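## Task

Put the entire chain bracelet in the front-left compartment of the six-compartment jewelry box, the bangle in the back-right one, every ring in the back-middle one and every ear stud in the front-middle one. Each item must sit lower than the top edges of the dividers. The hinge side is the back, and left and right are judged from the front while facing the hinge. The box must end up upright on the table.

## Robot and tools

Robot: two arms, left_arm and right_arm, each with a parallel two-finger gripper and a wrist camera (cam_left_wrist, cam_right_wrist). Fixed cameras: cam_head_left, cam_head_right, cam_high, cam_low. Fingers point along the gripper's +z axis and close along its y axis. end_effector_position is the spot between the pads, about 1 cm short of the fingertips.

Frames: the scene frame has its origin at table-top height midway between the nominal arm bases, +z up, +x away from the robot over the table, and left_arm on the +y side (image left/right may differ). Actual bases: left_arm at (-0.051, +0.330, 0) m, right_arm at (+0.031, -0.246, 0) m, each turned slightly about z. Every hand pose, target, velocity and offset for an arm is expressed in that arm's own base frame; fixed cameras and the table use the scene frame. Reported positions can be off by a few centimetres, and a gripper may rest a few centimetres from its command because of friction or weight.

The 14-number row (used by execute_actions and move): one flat list covering both arms: left dx, dy, dz, rx, ry, rz, opening, then right dx, dy, dz, rx, ry, rz, opening. All values lie in [-1, 1]. The six pose numbers are offsets (not poses) from that arm's Hand target as it stood when the action or move began, along that arm's base axes; 1.0 equals 0.6 m for dx/dy/dz and 180 degrees for rotation; rx, ry, rz form a single rotation vector about the Hand target position. Opening is absolute: +1 fully open (0.094 m), -1 closed; 0 is a real half-open command, so to keep a gripper as it is, resend its current value. Sending six zeros re-requests the current Hand target.

execute_actions(actions, cameras): actions is a list of actions; each action is a list of up to 15 rows, one per 1/30 s step, and a short action repeats its last row. Every row in an action is measured from the start-of-action Hand target, not from the previous row; a new action starts from the updated Hand target, so repeating an offset keeps moving. An empty list returns state, images and the scene number/task. cameras takes names, ["all"] or [].

move(target, speed, blend, opening_speed, grip_force, blocking, cameras): straight-line motion. target is one 14-number row or a list of up to 15 rows; every row is an offset from the Hand targets at the move's start. speed is top speed in m/s, 0.002 to 2.9 (default 0.25), one value or one per target; rotation is capped at twice that in rad/s. blend (m) rounds corners at intermediate targets; 0 stops at each. opening_speed sets how fast openings change, per second on the -1..1 scale, at least 0.2; use it to close gently. grip_force is newtons per pad, 10 to 50, per arm or shared, and stays set; low values close slowly. blocking=false returns after about 0.5 s while the move continues. The whole move is capped at 10 s. Paths do not avoid objects or the other arm. The result adds a move: line (done, off_target, moving, held, fault) and limits (paced = pose clipped, held = steps withheld).

wait(seconds 0 to 10) lets time pass while arms hold. stop() brakes a running move. zoom_image(camera, region [x0, y0, x1, y1] in pixels, at most 504 by 504) enlarges a camera's latest image; image sizes are 896x504 for fixed cameras and 672x504 for wrist cameras. read_manual gives licence text only. finished_scene(scene) ends scene 1 or 2 irreversibly; do it only once the goal holds without the robot.

Results: Hand target (the commanded pose after clipping, basis of next offsets), end_effector_position (m) and end_effector_quat_wxyz, Joint positions (last is finger opening in m), Joint velocities (may say within noise or be omitted), Joint torques (include arm weight; joints 1-3 wrap at ±28 N m), Tool commands, grip_measured (opening on the -1..1 scale, slightly wide when empty, narrower than the part when squeezing), grip_effort_nm (gripper motor effort, negative = closing; not pad force), MOTOR HOT warnings.

Motion rules: the commanded orientation is limited to 40 degrees from the current one per step. An arm blocked by something keeps pushing until commanded back past its gripper. Faster moves lag more and hit harder. Avoid paths passing near an arm's own base. To release, command an opening clearly above grip_measured.

Avoid: dropping parts or releasing them while moving, slams or hard pushes, anything falling off the table (fails the task), knocking over the box, any contact between the two arms or grippers, strain on wrist camera cables, and long stretched-out holding or pushing that overheats motors (75 °C warning, 90 °C folds the arm, 100 °C it falls). Objects may get brief random nudges.

Each tool is called after "Request:" in YAML: its name, and indented under it one key for each argument.

## Session

Request:
execute_actions:
  actions: []
  cameras: ["all"]

Scene clock: 0.00 s.
left_arm: end_effector_position=(+0.3826, +0.0096, +0.1444) grip_measured=+1.000 grip_effort_nm=n/a end_effector_quat_wxyz=(+0.687, -0.071, +0.722, +0.048) | right_arm: end_effector_position=(+0.3748, -0.0253, +0.1387) grip_measured=+1.000 grip_effort_nm=n/a end_effector_quat_wxyz=(+0.676, +0.088, +0.730, -0.044)
Joint positions: left_arm=[-0.105 1.577 0.236 1.287 -0.272 -0.044 0.094] | right_arm=[0.034 1.533 0.209 1.239 0.219 0.074 0.094]
Joint velocities: within noise
Joint torques (N m): no reading
Heat: left arm: 29 °C; right arm: 29 °C.
Hand target: left_arm +0.3828, +0.0096, +0.1426; +0.683, -0.071, +0.725, +0.048 | right_arm +0.3759, -0.0253, +0.1413; +0.678, +0.089, +0.728, -0.044
Tool commands: left_gripper/opening=+1.0 right_gripper/opening=+1.0

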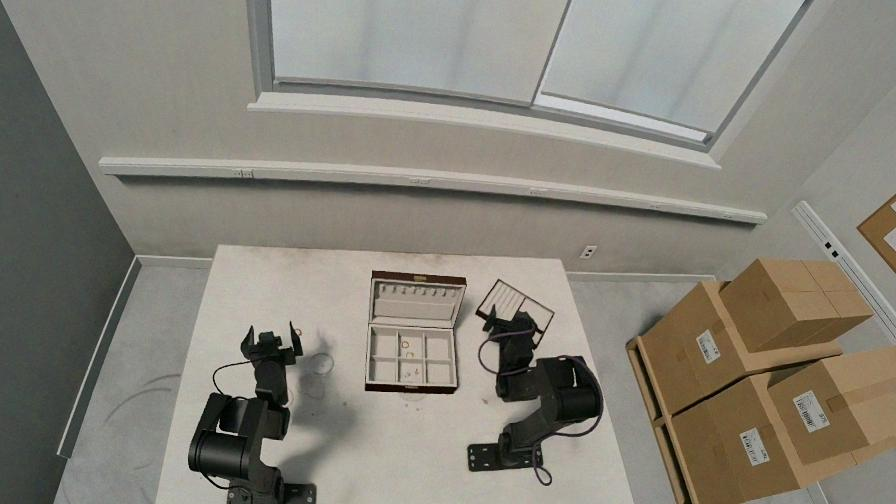

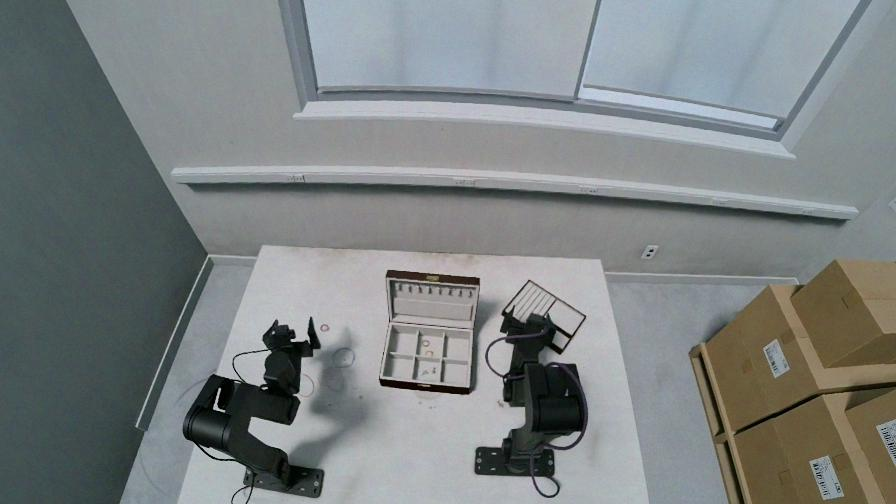

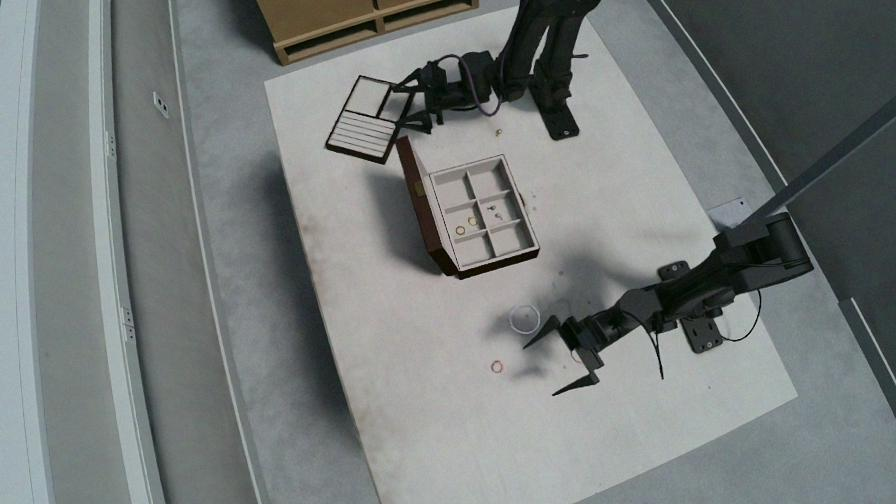

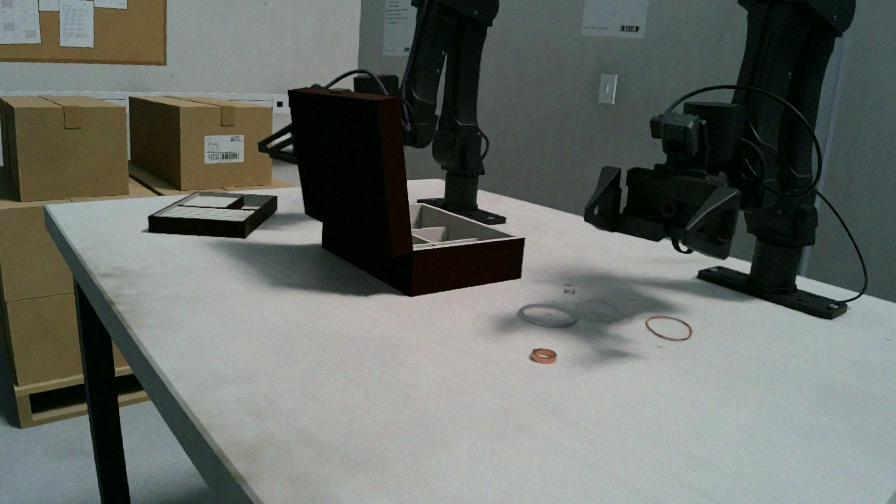

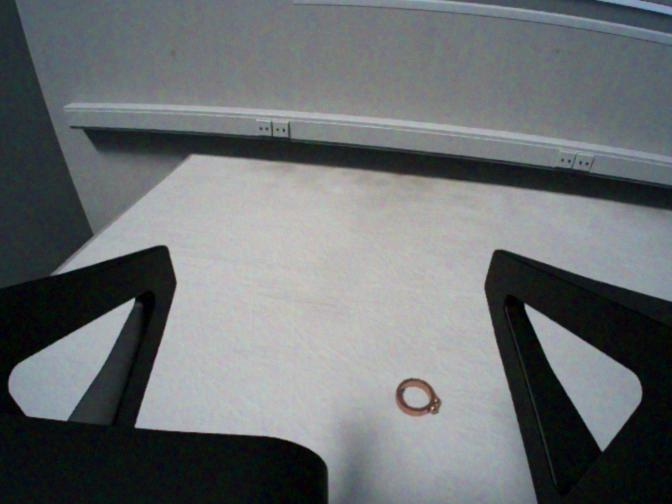

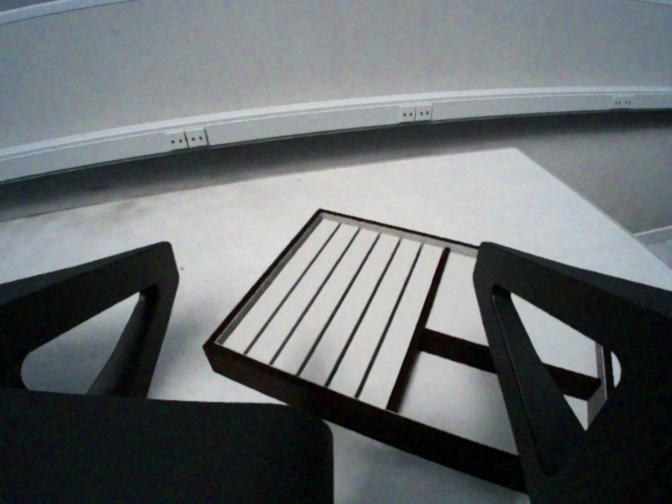

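Request:
zoom_image:
  camera: "cam_high"
  region: [380, 110, 600, 290]

Request:
zoom_image:
  camera: "cam_high"
  region: [440, 240, 700, 410]

Request:
zoom_image:
  camera: "cam_head_left"
  region: [340, 260, 580, 420]

Request:
zoom_image:
  camera: "cam_head_right"
  region: [360, 260, 600, 440]

Request:
zoom_image:
  camera: "cam_low"
  region: [380, 190, 780, 390]

Scaled by 2.291 from the camera's 896x504 image, which has a finer 1280x720 frame.

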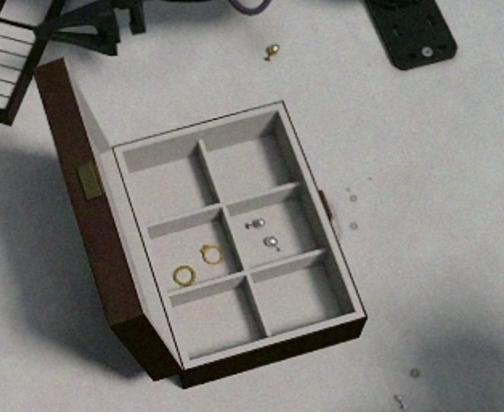

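Scaled by 1.938 from the camera's 896x504 image, which has a finer 1280x720 frame.

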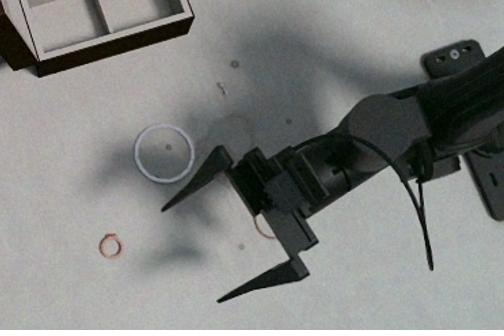

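Scaled by 2.100 from the camera's 896x504 image, which has a finer 1280x720 frame.

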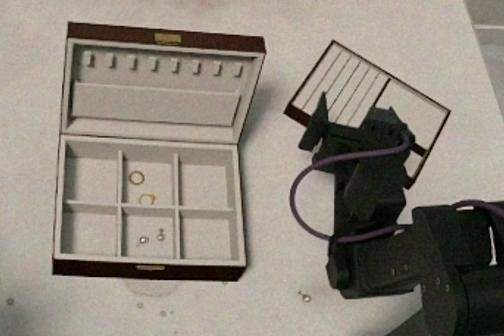

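Scaled by 2.100 from the camera's 896x504 image, which has a finer 1280x720 frame.

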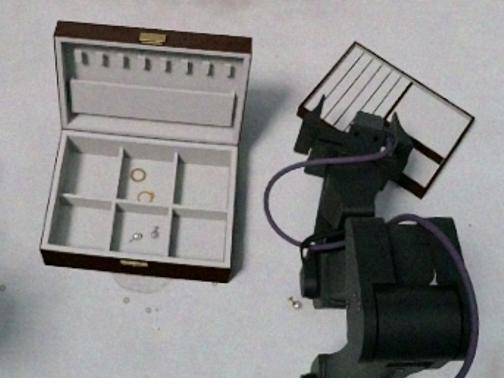

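Scaled by 1.260 from the camera's 896x504 image, which has a finer 1280x720 frame.

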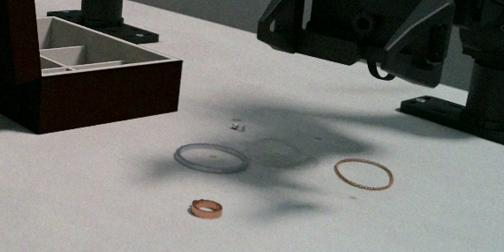

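Request:
move:
  target:
    - [0.0287,0.0073,0.0957,-0.0221,0.2393,-0.0194,-0.15, -0.0598,0.0588,0.0978,-0.0159,0.2394,0.0647,-0.4]
    - [0.0903,0.0157,0.0207,-0.0441,0.4785,-0.0387,-0.15, -0.2932,0.1305,0.0200,-0.0317,0.4788,0.1294,-0.4]
  speed: 0.35
  blend: [0.04,0]
  cameras: ["cam_left_wrist","cam_right_wrist","cam_high"]

Scene clock: 84.37 s.
left_arm: end_effector_position=(+0.4345, +0.0184, +0.1631) grip_measured=-0.148 grip_effort_nm=-0.10 end_effector_quat_wxyz=(+0.045, -0.022, +0.999, +0.006) | right_arm: end_effector_position=(+0.1964, +0.0493, +0.1468) grip_measured=-0.398 grip_effort_nm=-0.11 end_effector_quat_wxyz=(-0.004, -0.131, +0.991, -0.003)
Joint positions: left_arm=[0.035 2.19 2.268 -1.559 -0.012 -0.009 0.04] | right_arm=[0.245 1.316 1.168 -1.431 0.005 -0.016 0.028]
Joint torques (N m): left_arm=[0.59 -10.47 10.22 0.26 0.12 0.11] | right_arm=[0.69 -3.08 10.02 -0.02 -0.09 0.09]
Heat: left arm: 31 °C; right arm: 33 °C.
Hand target: left_arm +0.4370, +0.0191, +0.1550; +0.001, -0.022, +1.000, +0.000 | right_arm +0.1999, +0.0530, +0.1534; +0.000, -0.131, +0.991, +0.000
Off the commanded pose: left_arm 0.008 m, 5 deg | right_arm 0.008 m, 1 deg.
joint sent to its limit (left arm) — joint 4 (wrist pitch), lower limit. The joint targets are off in orientation, not in position.
move: off_target (left_arm)
Images, in order (width x height): cam_high 896x504, cam_left_wrist 672x504, cam_right_wrist 672x504.

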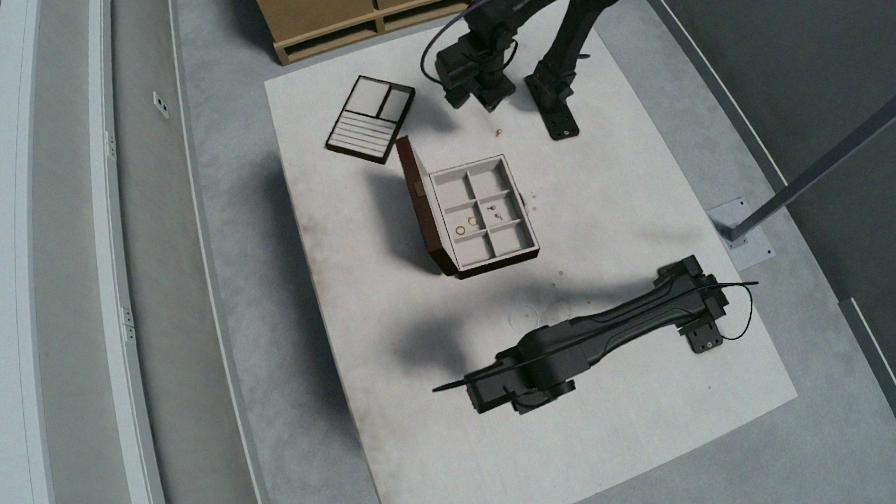

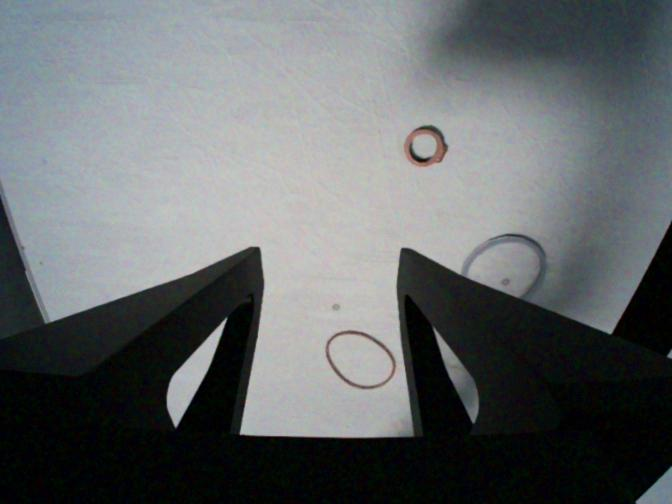

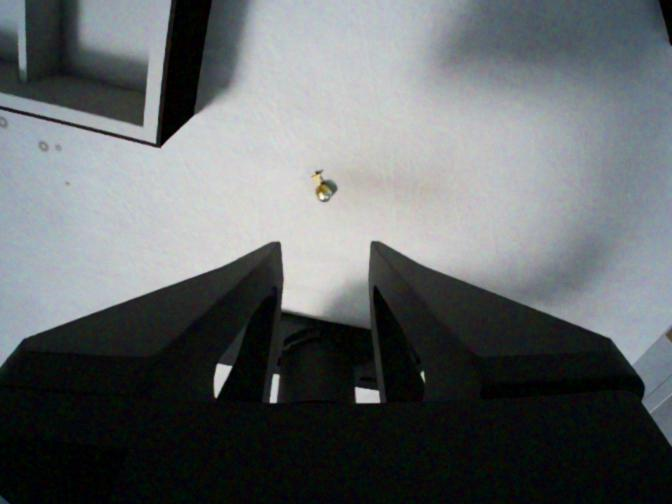

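Request:
move:
  target: [0.0125,-0.1005,-0.1583,0,0,0.3189,-0.15, -0.0653,-0.0182,-0.1557,0,0,0,-0.4]
  speed: 0.2
  grip_force: 30
  cameras: ["cam_left_wrist","cam_right_wrist"]

Scene clock: 139.60 s.
left_arm: end_effector_position=(+0.4476, -0.0387, +0.0803) grip_measured=-0.148 grip_effort_nm=-0.10 end_effector_quat_wxyz=(+0.020, -0.498, +0.867, -0.011) | right_arm: end_effector_position=(+0.1610, +0.0405, +0.0612) grip_measured=-0.398 grip_effort_nm=-0.12 end_effector_quat_wxyz=(-0.010, -0.131, +0.991, -0.003)
Joint positions: left_arm=[-0.091 2.251 2.037 -1.312 -0.006 -1.133 0.04] | right_arm=[0.245 1.203 0.75 -1.139 0.005 -0.016 0.028]
Joint torques (N m): left_arm=[-0.4 -10.76 7.19 0.32 0.05 -0.06] | right_arm=[0.34 -4.81 5.08 0.27 -0.09 0.06]
Heat: left arm: 32 °C; right arm: 33 °C.
Hand target: left_arm +0.4445, -0.0412, +0.0600; +0.001, -0.499, +0.866, +0.000 | right_arm +0.1608, +0.0421, +0.0600; +0.000, -0.131, +0.991, +0.000
Off the commanded pose: left_arm 0.021 m, 3 deg | right_arm 0.002 m, 1 deg.
grip_force (N): 30, 30
move: off_target (left_arm)
Images, in order (width x height): cam_left_wrist 672x504, cam_right_wrist 672x504.

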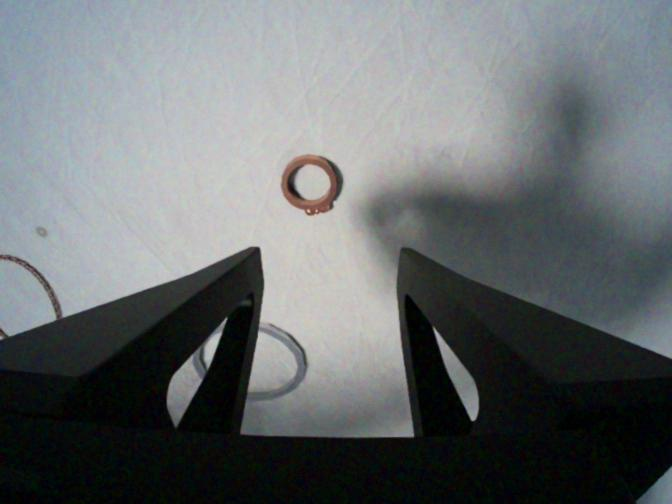

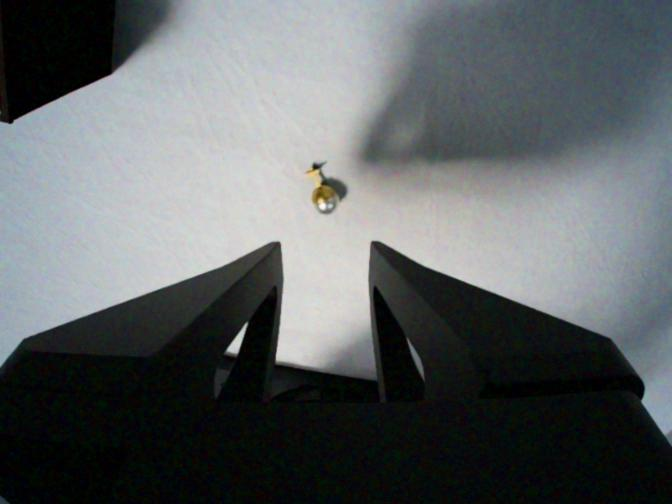

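Request:
move:
  target: [-0.0058,0.0153,-0.0533,0,0,0,-0.15, -0.002,-0.001,-0.0767,0,0,0,-0.4]
  speed: 0.1
  cameras: ["cam_left_wrist","cam_right_wrist"]

Scene clock: 173.43 s.
left_arm: end_effector_position=(+0.4446, -0.0335, +0.0453) grip_measured=-0.148 grip_effort_nm=-0.10 end_effector_quat_wxyz=(+0.017, -0.500, +0.866, -0.009) | right_arm: end_effector_position=(+0.1620, +0.0408, +0.0194) grip_measured=-0.398 grip_effort_nm=-0.12 end_effector_quat_wxyz=(+0.005, -0.131, +0.991, -0.002)
Joint positions: left_arm=[-0.079 2.251 1.898 -1.181 -0.005 -1.127 0.04] | right_arm=[0.245 1.233 0.595 -0.924 0.005 -0.016 0.028]
Joint torques (N m): left_arm=[0.43 -11.23 7.34 0.33 0.04 0.09] | right_arm=[0.17 -1.88 4.9 0.34 -0.08 0.04]
Heat: left arm: 31 °C; right arm: 30 °C.
Hand target: left_arm +0.4410, -0.0320, +0.0280; +0.000, -0.499, +0.866, +0.000 | right_arm +0.1596, +0.0415, +0.0139; +0.000, -0.131, +0.991, +0.000
Off the commanded pose: left_arm 0.018 m, 2 deg | right_arm 0.006 m, 1 deg.
grip_force (N): 30, 30
move: off_target (left_arm)
Images, in order (width x height): cam_left_wrist 672x504, cam_right_wrist 672x504.

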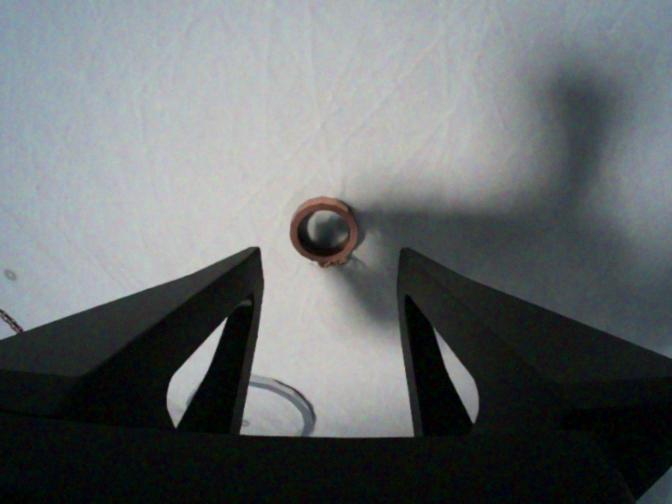

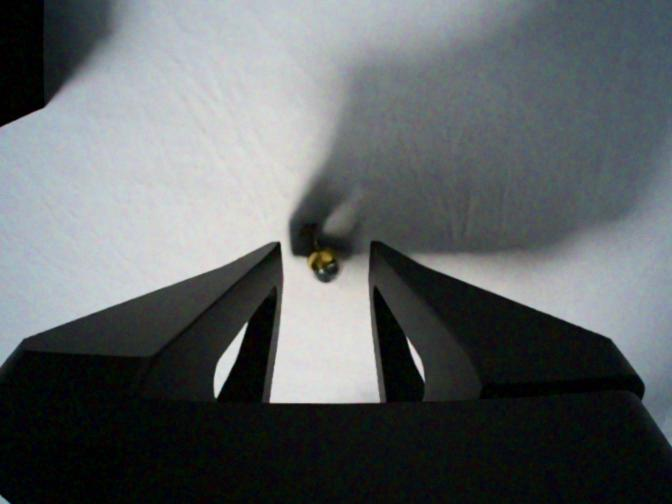

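Request:
move:
  target: [-0.002,0.0,-0.0267,0,0,0,-0.15, -0.004,-0.001,-0.0100,0,0,0,-0.4]
  speed: 0.06
  cameras: ["cam_left_wrist","cam_right_wrist"]

Scene clock: 184.90 s.
left_arm: end_effector_position=(+0.4451, -0.0335, +0.0329) grip_measured=-0.148 grip_effort_nm=-0.11 end_effector_quat_wxyz=(+0.021, -0.500, +0.866, -0.011) | right_arm: end_effector_position=(+0.1603, +0.0403, +0.0140) grip_measured=-0.398 grip_effort_nm=-0.12 end_effector_quat_wxyz=(+0.006, -0.131, +0.991, -0.002)
Joint positions: left_arm=[-0.079 2.251 1.848 -1.122 -0.005 -1.127 0.04] | right_arm=[0.245 1.233 0.571 -0.898 0.005 -0.016 0.028]
Joint torques (N m): left_arm=[0.38 -10.74 7.04 0.32 0.06 0.09] | right_arm=[0.2 -1.74 4.72 0.36 -0.08 0.04]
Heat: left arm: 31 °C; right arm: 30 °C.
Hand target: left_arm +0.4398, -0.0320, +0.0120; +0.000, -0.499, +0.866, +0.000 | right_arm +0.1573, +0.0409, +0.0080; +0.000, -0.131, +0.991, +0.000
Off the commanded pose: left_arm 0.022 m, 3 deg | right_arm 0.007 m, 1 deg.
grip_force (N): 30, 30
move: off_target (left_arm)
Images, in order (width x height): cam_left_wrist 672x504, cam_right_wrist 672x504.

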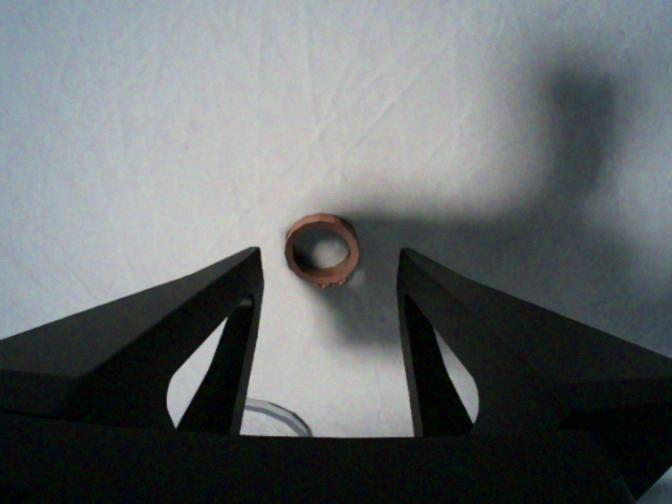

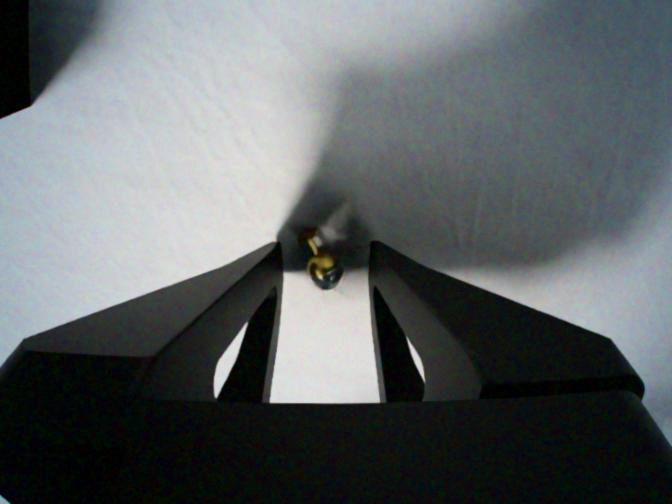

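Request:
move:
  target: [0,0,-0.0200,0,0,0,-0.15, 0,0,0,0,0,0,-0.95]
  speed: 0.05
  opening_speed: 0.4
  grip_force: [30, 15]
  cameras: ["cam_left_wrist","cam_right_wrist"]

Scene clock: 194.27 s.
left_arm: end_effector_position=(+0.4455, -0.0336, +0.0202) grip_measured=-0.148 grip_effort_nm=-0.10 end_effector_quat_wxyz=(+0.020, -0.500, +0.866, -0.011) | right_arm: end_effector_position=(+0.1604, +0.0404, +0.0140) grip_measured=-0.740 grip_effort_nm=-0.37 end_effector_quat_wxyz=(+0.006, -0.131, +0.991, -0.002)
Joint positions: left_arm=[-0.079 2.264 1.82 -1.081 -0.005 -1.127 0.04] | right_arm=[0.245 1.233 0.571 -0.897 0.005 -0.016 0.012]
Joint torques (N m): left_arm=[0.34 -10.71 7.08 0.34 0.05 0.09] | right_arm=[0.21 -1.69 4.74 0.36 -0.08 0.04]
Heat: left arm: 31 °C; right arm: 30 °C.
Hand target: left_arm +0.4398, -0.0320, -0.0001; +0.000, -0.499, +0.866, +0.001 | right_arm +0.1572, +0.0409, +0.0080; +0.000, -0.131, +0.991, +0.000
Off the commanded pose: left_arm 0.021 m, 3 deg | right_arm 0.007 m, 1 deg.
grip_force (N): 30, 15
move: off_target (left_arm)
Images, in order (width x height): cam_left_wrist 672x504, cam_right_wrist 672x504.

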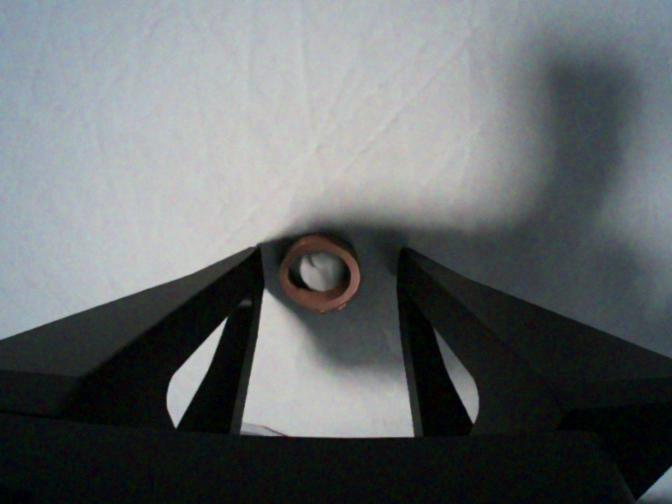

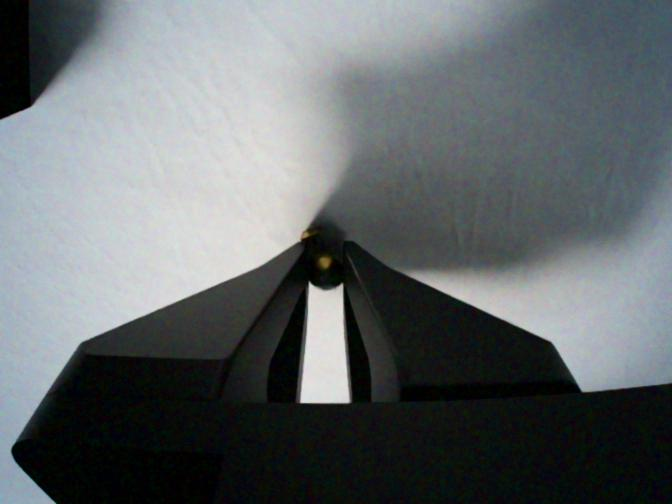

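Request:
move:
  target:
    - [0,0,-0.0042,0,0,0,-0.15, 0,0,0.2,0,0,0,-0.95]
    - [0,0,-0.0042,0,0,0,-0.75, 0,0,0.2,0,0,0,-0.95]
  speed: 0.12
  opening_speed: 0.5
  grip_force: [30, 15]
  cameras: ["cam_left_wrist","cam_right_wrist"]

Scene clock: 212.20 s.
left_arm: end_effector_position=(+0.4476, -0.0337, +0.0203) grip_measured=-0.534 grip_effort_nm=-0.63 end_effector_quat_wxyz=(+0.023, -0.500, +0.865, -0.013) | right_arm: end_effector_position=(+0.1534, +0.0386, +0.1169) grip_measured=-0.741 grip_effort_nm=-0.40 end_effector_quat_wxyz=(-0.018, -0.131, +0.991, -0.004)
Joint positions: left_arm=[-0.079 2.264 1.82 -1.073 -0.005 -1.127 0.022] | right_arm=[0.245 1.164 0.948 -1.392 0.005 -0.016 0.012]
Joint torques (N m): left_arm=[0.42 -10.55 6.53 0.32 0.03 0.09] | right_arm=[0.18 -4.26 9.89 -0.06 -0.09 0.03]
Heat: left arm: 33 °C; right arm: 31 °C.
Hand target: left_arm +0.4398, -0.0320, -0.0026; +0.000, -0.499, +0.866, +0.000 | right_arm +0.1572, +0.0409, +0.1279; +0.000, -0.131, +0.991, +0.000
Off the commanded pose: left_arm 0.024 m, 3 deg | right_arm 0.012 m, 2 deg.
grip_force (N): 30, 15
move: off_target (left_arm, right_arm); target 2's new opening was sent with left_arm's hand 0.024 m and 3 deg from that target
Images, in order (width x height): cam_left_wrist 672x504, cam_right_wrist 672x504.

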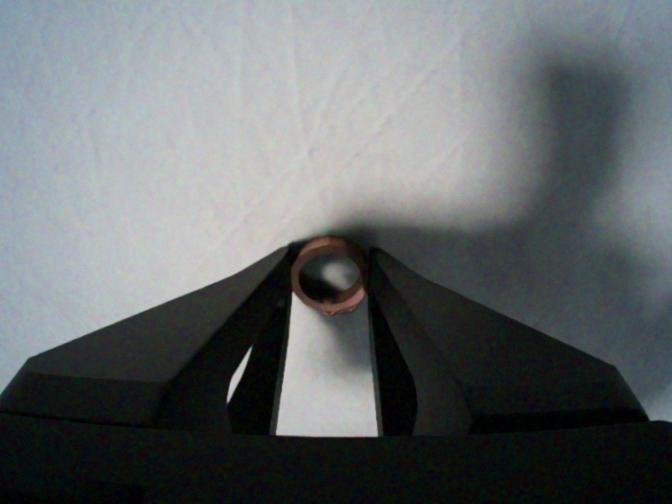

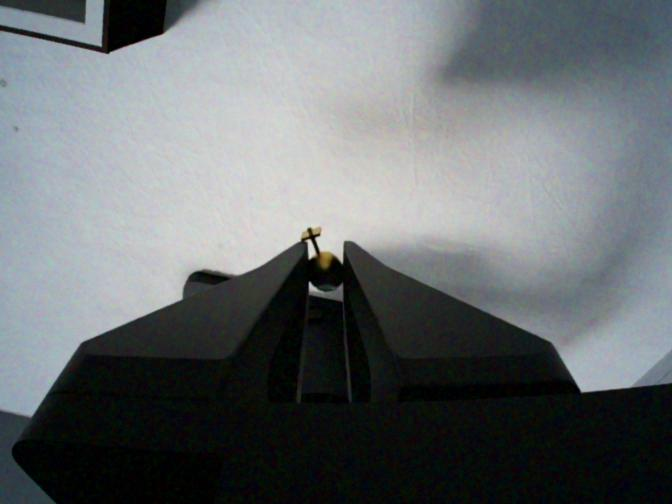

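Request:
move:
  target:
    - [0,0,0.2,0,0,0,-0.75, 0.05,0.1,0.07,0,0,0.06,-0.95]
    - [-0.0163,-0.1467,0.271,0,0,0,-0.75, 0.1372,0.3157,0.075,0,0,0.1611,-0.95]
  speed: 0.2
  blend: [0.02, 0]
  cameras: ["cam_left_wrist","cam_right_wrist"]

Scene clock: 233.60 s.
left_arm: end_effector_position=(+0.4303, -0.1210, +0.1446) grip_measured=-0.534 grip_effort_nm=-0.64 end_effector_quat_wxyz=(+0.024, -0.495, +0.868, -0.024) | right_arm: end_effector_position=(+0.2373, +0.2260, +0.1704) grip_measured=-0.741 grip_effort_nm=-0.40 end_effector_quat_wxyz=(+0.001, -0.370, +0.929, +0.000)
Joint positions: left_arm=[-0.277 2.264 2.317 -1.556 -0.002 -1.313 0.022] | right_arm=[0.759 1.798 1.738 -1.51 0.001 0.001 0.012]
Joint torques (N m): left_arm=[0.18 -16.05 10.11 0.13 0 -0.04] | right_arm=[0.32 -7.01 10.1 0 -0.04 -0.03]
Heat: left arm: 35 °C; right arm: 33 °C.
Hand target: left_arm +0.4300, -0.1201, +0.1600; +0.000, -0.499, +0.867, +0.001 | right_arm +0.2395, +0.2303, +0.1729; +0.000, -0.375, +0.927, +0.000
Off the commanded pose: left_arm 0.015 m, 4 deg | right_arm 0.005 m, 1 deg.
joint sent to its limit (left arm) — joint 4 (wrist pitch), lower limit. The joint targets are off in orientation, not in position.
grip_force (N): 30, 15
move: off_target (left_arm)
Images, in order (width x height): cam_left_wrist 672x504, cam_right_wrist 672x504.

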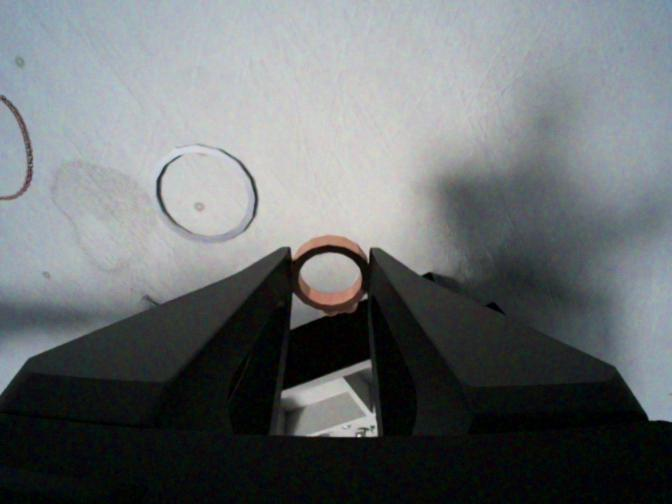

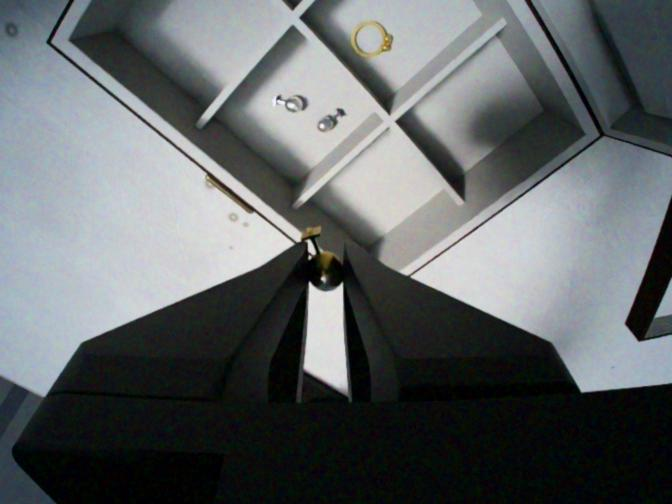

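Request:
move:
  target: [0,0,0,0,0,0,-0.75, -0.0308,0.0178,-0.2415,0,0,0,-0.95]
  speed: 0.12
  cameras: ["cam_right_wrist"]

Scene clock: 362.70 s.
left_arm: end_effector_position=(+0.4303, -0.1210, +0.1446) grip_measured=-0.534 grip_effort_nm=-0.64 end_effector_quat_wxyz=(+0.024, -0.495, +0.868, -0.024) | right_arm: end_effector_position=(+0.2244, +0.2401, +0.0375) grip_measured=-0.741 grip_effort_nm=-0.40 end_effector_quat_wxyz=(+0.007, -0.374, +0.927, +0.003)
Joint positions: left_arm=[-0.277 2.264 2.317 -1.556 -0.002 -1.313 0.022] | right_arm=[0.817 1.83 1.243 -0.968 0.001 0.049 0.012]
Joint torques (N m): left_arm=[0.2 -15.9 10.11 0.13 0.02 -0.06] | right_arm=[0.7 -7.24 5.23 0.33 -0.03 0.09]
Heat: left arm: 47 °C; right arm: 33 °C.
Hand target: left_arm +0.4300, -0.1201, +0.1600; +0.000, -0.499, +0.867, +0.001 | right_arm +0.2211, +0.2410, +0.0282; +0.000, -0.375, +0.927, +0.000
Off the commanded pose: left_arm 0.015 m, 4 deg | right_arm 0.010 m, 1 deg.
joint sent to its limit (left arm) — joint 4 (wrist pitch), lower limit. The joint targets are off in orientation, not in position.
grip_force (N): 30, 15
move: off_target (left_arm)
Images, in order (width x height): cam_right_wrist 672x504.

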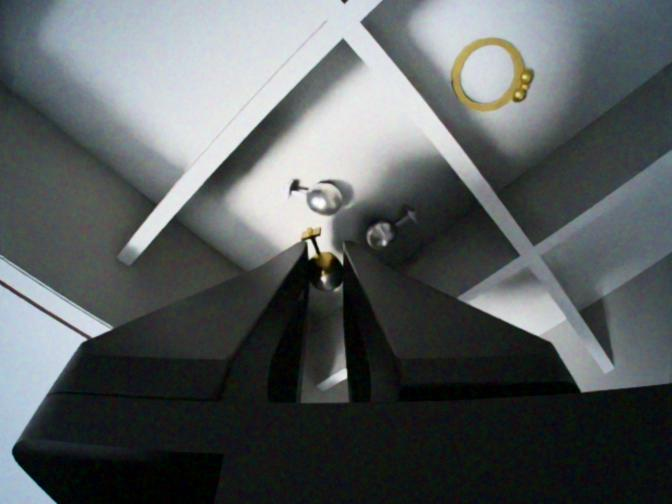

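Request:
move:
  target: [0,0,0,0,0,0,-0.75, -0.0068,-0.006,-0.0203,0,0,0,-0.95]
  speed: 0.06
  cameras: ["cam_right_wrist"]

Scene clock: 375.53 s.
left_arm: end_effector_position=(+0.4303, -0.1210, +0.1446) grip_measured=-0.534 grip_effort_nm=-0.64 end_effector_quat_wxyz=(+0.024, -0.495, +0.868, -0.024) | right_arm: end_effector_position=(+0.2219, +0.2374, +0.0259) grip_measured=-0.741 grip_effort_nm=-0.40 end_effector_quat_wxyz=(+0.009, -0.374, +0.927, +0.003)
Joint positions: left_arm=[-0.277 2.264 2.317 -1.556 -0.002 -1.313 0.022] | right_arm=[0.817 1.83 1.194 -0.916 0.002 0.051 0.012]
Joint torques (N m): left_arm=[0.23 -15.98 10.14 0.14 0 -0.05] | right_arm=[0.84 -7.2 4.75 0.35 -0.05 0.1]
Heat: left arm: 47 °C; right arm: 32 °C.
Hand target: left_arm +0.4300, -0.1201, +0.1600; +0.000, -0.499, +0.867, +0.001 | right_arm +0.2170, +0.2373, +0.0159; +0.000, -0.375, +0.927, +0.000
Off the commanded pose: left_arm 0.015 m, 4 deg | right_arm 0.011 m, 1 deg.
joint sent to its limit (left arm) — joint 4 (wrist pitch), lower limit. The joint targets are off in orientation, not in position.
grip_force (N): 30, 15
move: off_target (left_arm, right_arm)
Images, in order (width x height): cam_right_wrist 672x504.

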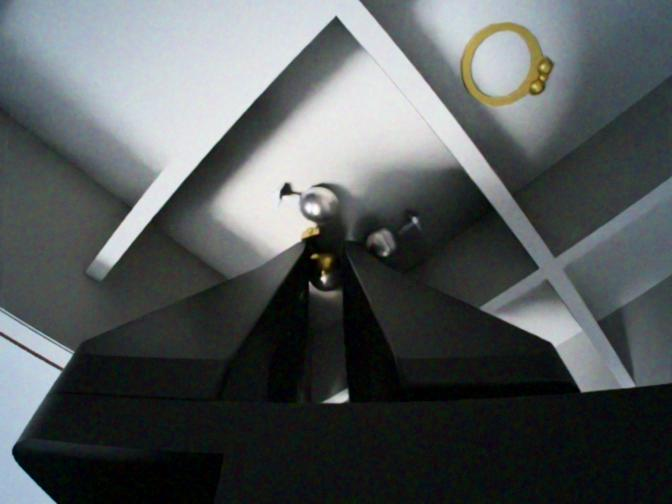

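Request:
move:
  target:
    - [0,0,0,0,0,0,-0.75, 0,0,0,0,0,0,-0.64]
    - [0,0,0,0,0,0,-0.75, 0.005,0,0.1,0,0,0,-0.64]
  speed: 0.08
  opening_speed: 0.4
  cameras: ["cam_right_wrist"]

Scene clock: 384.50 s.
left_arm: end_effector_position=(+0.4303, -0.1210, +0.1446) grip_measured=-0.534 grip_effort_nm=-0.64 end_effector_quat_wxyz=(+0.024, -0.495, +0.868, -0.024) | right_arm: end_effector_position=(+0.2151, +0.2299, +0.0568) grip_measured=-0.642 grip_effort_nm=0.09 end_effector_quat_wxyz=(-0.024, -0.373, +0.927, -0.013)
Joint positions: left_arm=[-0.277 2.264 2.317 -1.556 -0.002 -1.313 0.022] | right_arm=[0.817 1.822 1.312 -1.115 0.003 0.051 0.017]
Joint torques (N m): left_arm=[0.28 -16.01 10.14 0.13 0.03 -0.05] | right_arm=[0.31 -12.29 9.55 -0.1 -0.06 0.02]
Heat: left arm: 47 °C; right arm: 31 °C.
Hand target: left_arm +0.4300, -0.1201, +0.1600; +0.000, -0.499, +0.867, +0.001 | right_arm +0.2200, +0.2373, +0.0759; +0.000, -0.375, +0.927, +0.000
Off the commanded pose: left_arm 0.015 m, 4 deg | right_arm 0.021 m, 3 deg.
joint sent to its limit (left arm) — joint 4 (wrist pitch), lower limit. The joint targets are off in orientation, not in position.
grip_force (N): 30, 15
move: off_target (left_arm, right_arm)
Images, in order (width x height): cam_right_wrist 672x504.

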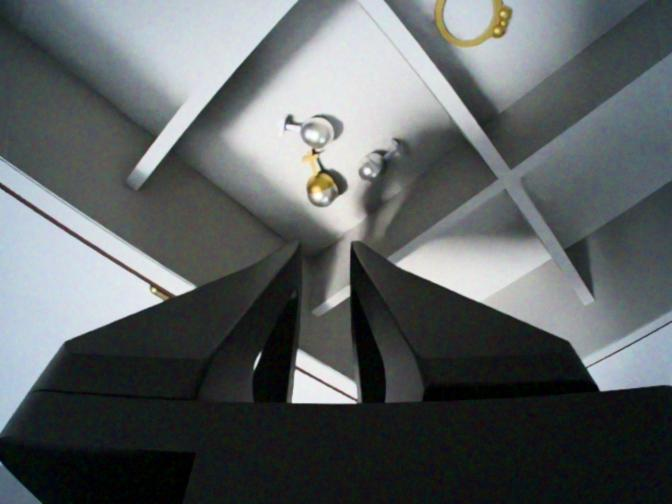

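Request:
move:
  target:
    - [-0.1333,-0.0165,0.0333,0,0,-0.3325,-0.75, 0,0,0.2,0,0,0,-0.64]
    - [-0.1,-0.1498,0.0333,0.0580,-0.0504,-0.8575,-0.75, 0.05,-0.3955,0.2068,0,0,-0.2444,-0.64]
    - [-0.03,-0.3523,-0.0083,0.0957,-0.1198,-0.8489,-0.75, 0.05,-0.3955,0.2068,0,0,-0.2444,-0.64]
  speed: 0.35
  blend: [0.02, 0.02, 0]
  grip_force: [30, 30]
  cameras: ["cam_left_wrist","cam_right_wrist","cam_high"]

Scene clock: 420.53 s.
left_arm: end_effector_position=(+0.4108, -0.3313, +0.1700) grip_measured=-0.534 grip_effort_nm=-0.64 end_effector_quat_wxyz=(+0.190, +0.727, +0.659, +0.034) | right_arm: end_effector_position=(+0.2577, +0.0014, +0.1959) grip_measured=-0.642 grip_effort_nm=0.08 end_effector_quat_wxyz=(+0.024, +0.000, +1.000, -0.001)
Joint positions: left_arm=[-0.684 2.3 2.41 -1.292 -0.01 0.987 0.022] | right_arm=[0.002 1.503 1.52 -1.541 0.002 0.002 0.017]
Joint torques (N m): left_arm=[0.39 -11.32 10.76 0.73 0.1 -0.06] | right_arm=[-0.51 -8.23 5.68 0.09 -0.04 -0.04]
Heat: left arm: 47 °C; right arm: 34 °C.
Hand target: left_arm +0.4120, -0.3315, +0.1551; +0.172, +0.726, +0.665, +0.026 | right_arm +0.2500, +0.0000, +0.2000; +0.000, +0.000, +1.000, +0.000
Off the commanded pose: left_arm 0.015 m, 2 deg | right_arm 0.009 m, 3 deg.
joint sent to its limit (right arm) — joint 4 (wrist pitch), lower limit. The joint targets are off in orientation, not in position.
grip_force (N): 30, 30
move: off_target (left_arm, right_arm)
Images, in order (width x height): cam_high 896x504, cam_left_wrist 672x504, cam_right_wrist 672x504.

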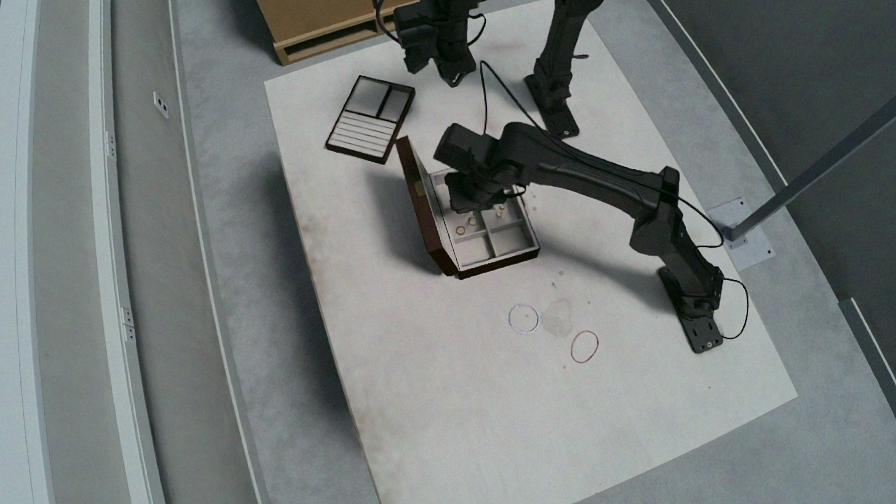

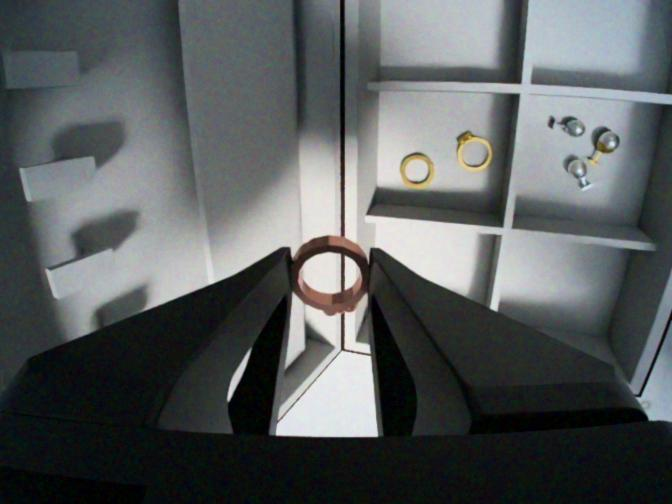

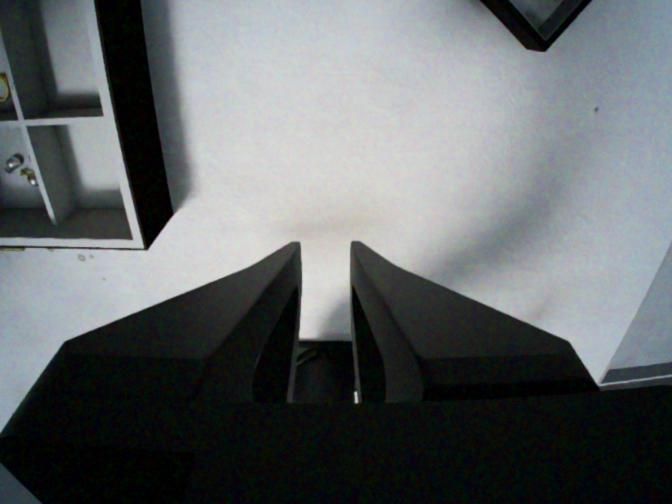

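Request:
move:
  target: [-0.0233,-0.0558,-0.1418,0.0174,0.0293,-0.0008,-0.75, 0,0,0,0,0,0,-0.64]
  speed: 0.12
  cameras: ["cam_left_wrist"]

Scene clock: 462.50 s.
left_arm: end_effector_position=(+0.3985, -0.3612, +0.0869) grip_measured=-0.534 grip_effort_nm=-0.64 end_effector_quat_wxyz=(+0.134, +0.732, +0.668, +0.017) | right_arm: end_effector_position=(+0.2577, +0.0014, +0.1959) grip_measured=-0.642 grip_effort_nm=0.09 end_effector_quat_wxyz=(+0.024, +0.000, +1.000, -0.001)
Joint positions: left_arm=[-0.742 2.442 2.36 -1.219 -0.01 0.922 0.022] | right_arm=[0.002 1.503 1.52 -1.541 0.002 0.002 0.017]
Joint torques (N m): left_arm=[-0.31 -12.36 9.83 0.73 0.11 -0.04] | right_arm=[-0.49 -8.23 5.68 0.1 -0.05 -0.03]
Heat: left arm: 39 °C; right arm: 32 °C.
Hand target: left_arm +0.3981, -0.3649, +0.0700; +0.122, +0.732, +0.671, +0.011 | right_arm +0.2500, +0.0000, +0.2000; +0.000, +0.000, +1.000, +0.000
Off the commanded pose: left_arm 0.017 m, 2 deg | right_arm 0.009 m, 3 deg.
joint sent to its limit (right arm) — joint 4 (wrist pitch), lower limit. The joint targets are off in orientation, not in position.
grip_force (N): 30, 30
move: off_target (left_arm, right_arm)
Images, in order (width x height): cam_left_wrist 672x504.

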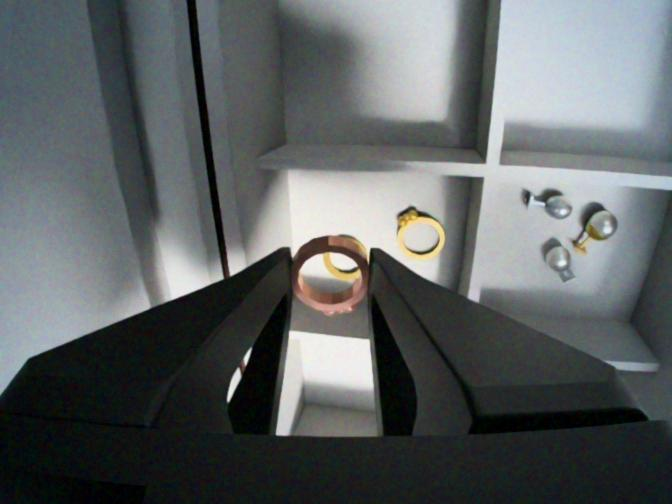

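Request:
move:
  target: [0.0015,0.0,-0.0967,0.0150,0.0164,0,-0.75, 0,0,0,0,0,0,-0.64]
  speed: 0.1
  cameras: ["cam_left_wrist"]

Scene clock: 478.73 s.
left_arm: end_effector_position=(+0.4009, -0.3634, +0.0314) grip_measured=-0.534 grip_effort_nm=-0.64 end_effector_quat_wxyz=(+0.101, +0.735, +0.671, +0.014) | right_arm: end_effector_position=(+0.2577, +0.0014, +0.1959) grip_measured=-0.642 grip_effort_nm=0.09 end_effector_quat_wxyz=(+0.024, +0.000, +1.000, -0.001)
Joint positions: left_arm=[-0.742 2.544 2.342 -1.164 -0.01 0.922 0.022] | right_arm=[0.002 1.503 1.52 -1.541 0.002 0.002 0.017]
Joint torques (N m): left_arm=[-0.18 -12.78 9.39 0.63 0.1 -0.05] | right_arm=[-0.51 -8.2 5.65 0.1 -0.05 -0.03]
Heat: left arm: 39 °C; right arm: 32 °C.
Hand target: left_arm +0.3989, -0.3649, +0.0119; +0.087, +0.734, +0.673, +0.008 | right_arm +0.2500, +0.0000, +0.2000; +0.000, +0.000, +1.000, +0.000
Off the commanded pose: left_arm 0.020 m, 2 deg | right_arm 0.009 m, 3 deg.
joint sent to its limit (right arm) — joint 4 (wrist pitch), lower limit. The joint targets are off in orientation, not in position.
grip_force (N): 30, 30
move: off_target (left_arm, right_arm)
Images, in order (width x height): cam_left_wrist 672x504.

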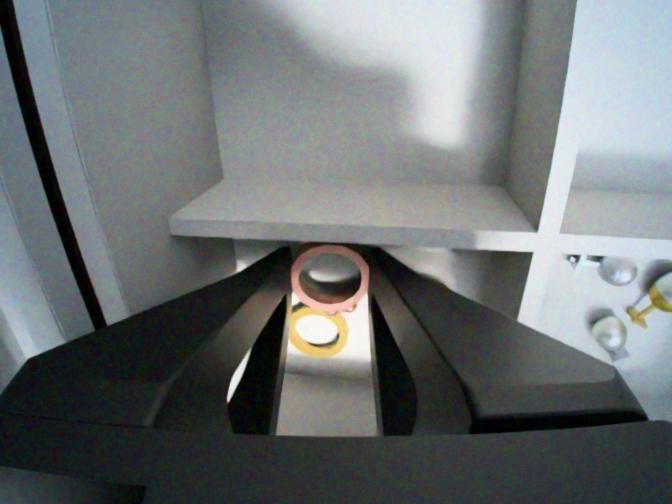

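Request:
move:
  target:
    - [-0.002,0.002,-0.0110,0,0,0,-0.75, 0,0,0,0,0,0,-0.64]
    - [-0.002,0.002,-0.0110,0,0,0,-0.42, 0,0,0,0,0,0,-0.64]
  speed: 0.05
  opening_speed: 0.4
  cameras: ["cam_left_wrist"]

Scene clock: 488.00 s.
left_arm: end_effector_position=(+0.4041, -0.3664, +0.0294) grip_measured=-0.422 grip_effort_nm=0.14 end_effector_quat_wxyz=(+0.110, +0.734, +0.670, +0.015) | right_arm: end_effector_position=(+0.2577, +0.0014, +0.1959) grip_measured=-0.642 grip_effort_nm=0.09 end_effector_quat_wxyz=(+0.024, +0.000, +1.000, -0.001)
Joint positions: left_arm=[-0.742 2.544 2.33 -1.134 -0.01 0.922 0.027] | right_arm=[0.002 1.503 1.52 -1.541 0.002 0.002 0.017]
Joint torques (N m): left_arm=[-0.14 -13.67 6.52 0.7 0.09 -0.06] | right_arm=[-0.51 -8.23 5.67 0.1 -0.04 -0.04]
Heat: left arm: 40 °C; right arm: 32 °C.
Hand target: left_arm +0.3977, -0.3637, +0.0053; +0.087, +0.734, +0.673, +0.008 | right_arm +0.2500, +0.0000, +0.2000; +0.000, +0.000, +1.000, +0.000
Off the commanded pose: left_arm 0.025 m, 3 deg | right_arm 0.009 m, 3 deg.
joint sent to its limit (right arm) — joint 4 (wrist pitch), lower limit. The joint targets are off in orientation, not in position.
grip_force (N): 30, 30
move: off_target (left_arm, right_arm); target 2's new opening was sent with left_arm's hand 0.025 m and 2 deg from that target
Images, in order (width x height): cam_left_wrist 672x504.

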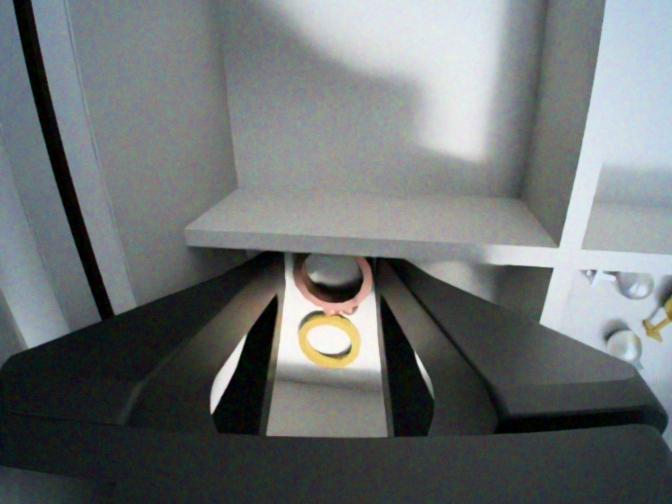

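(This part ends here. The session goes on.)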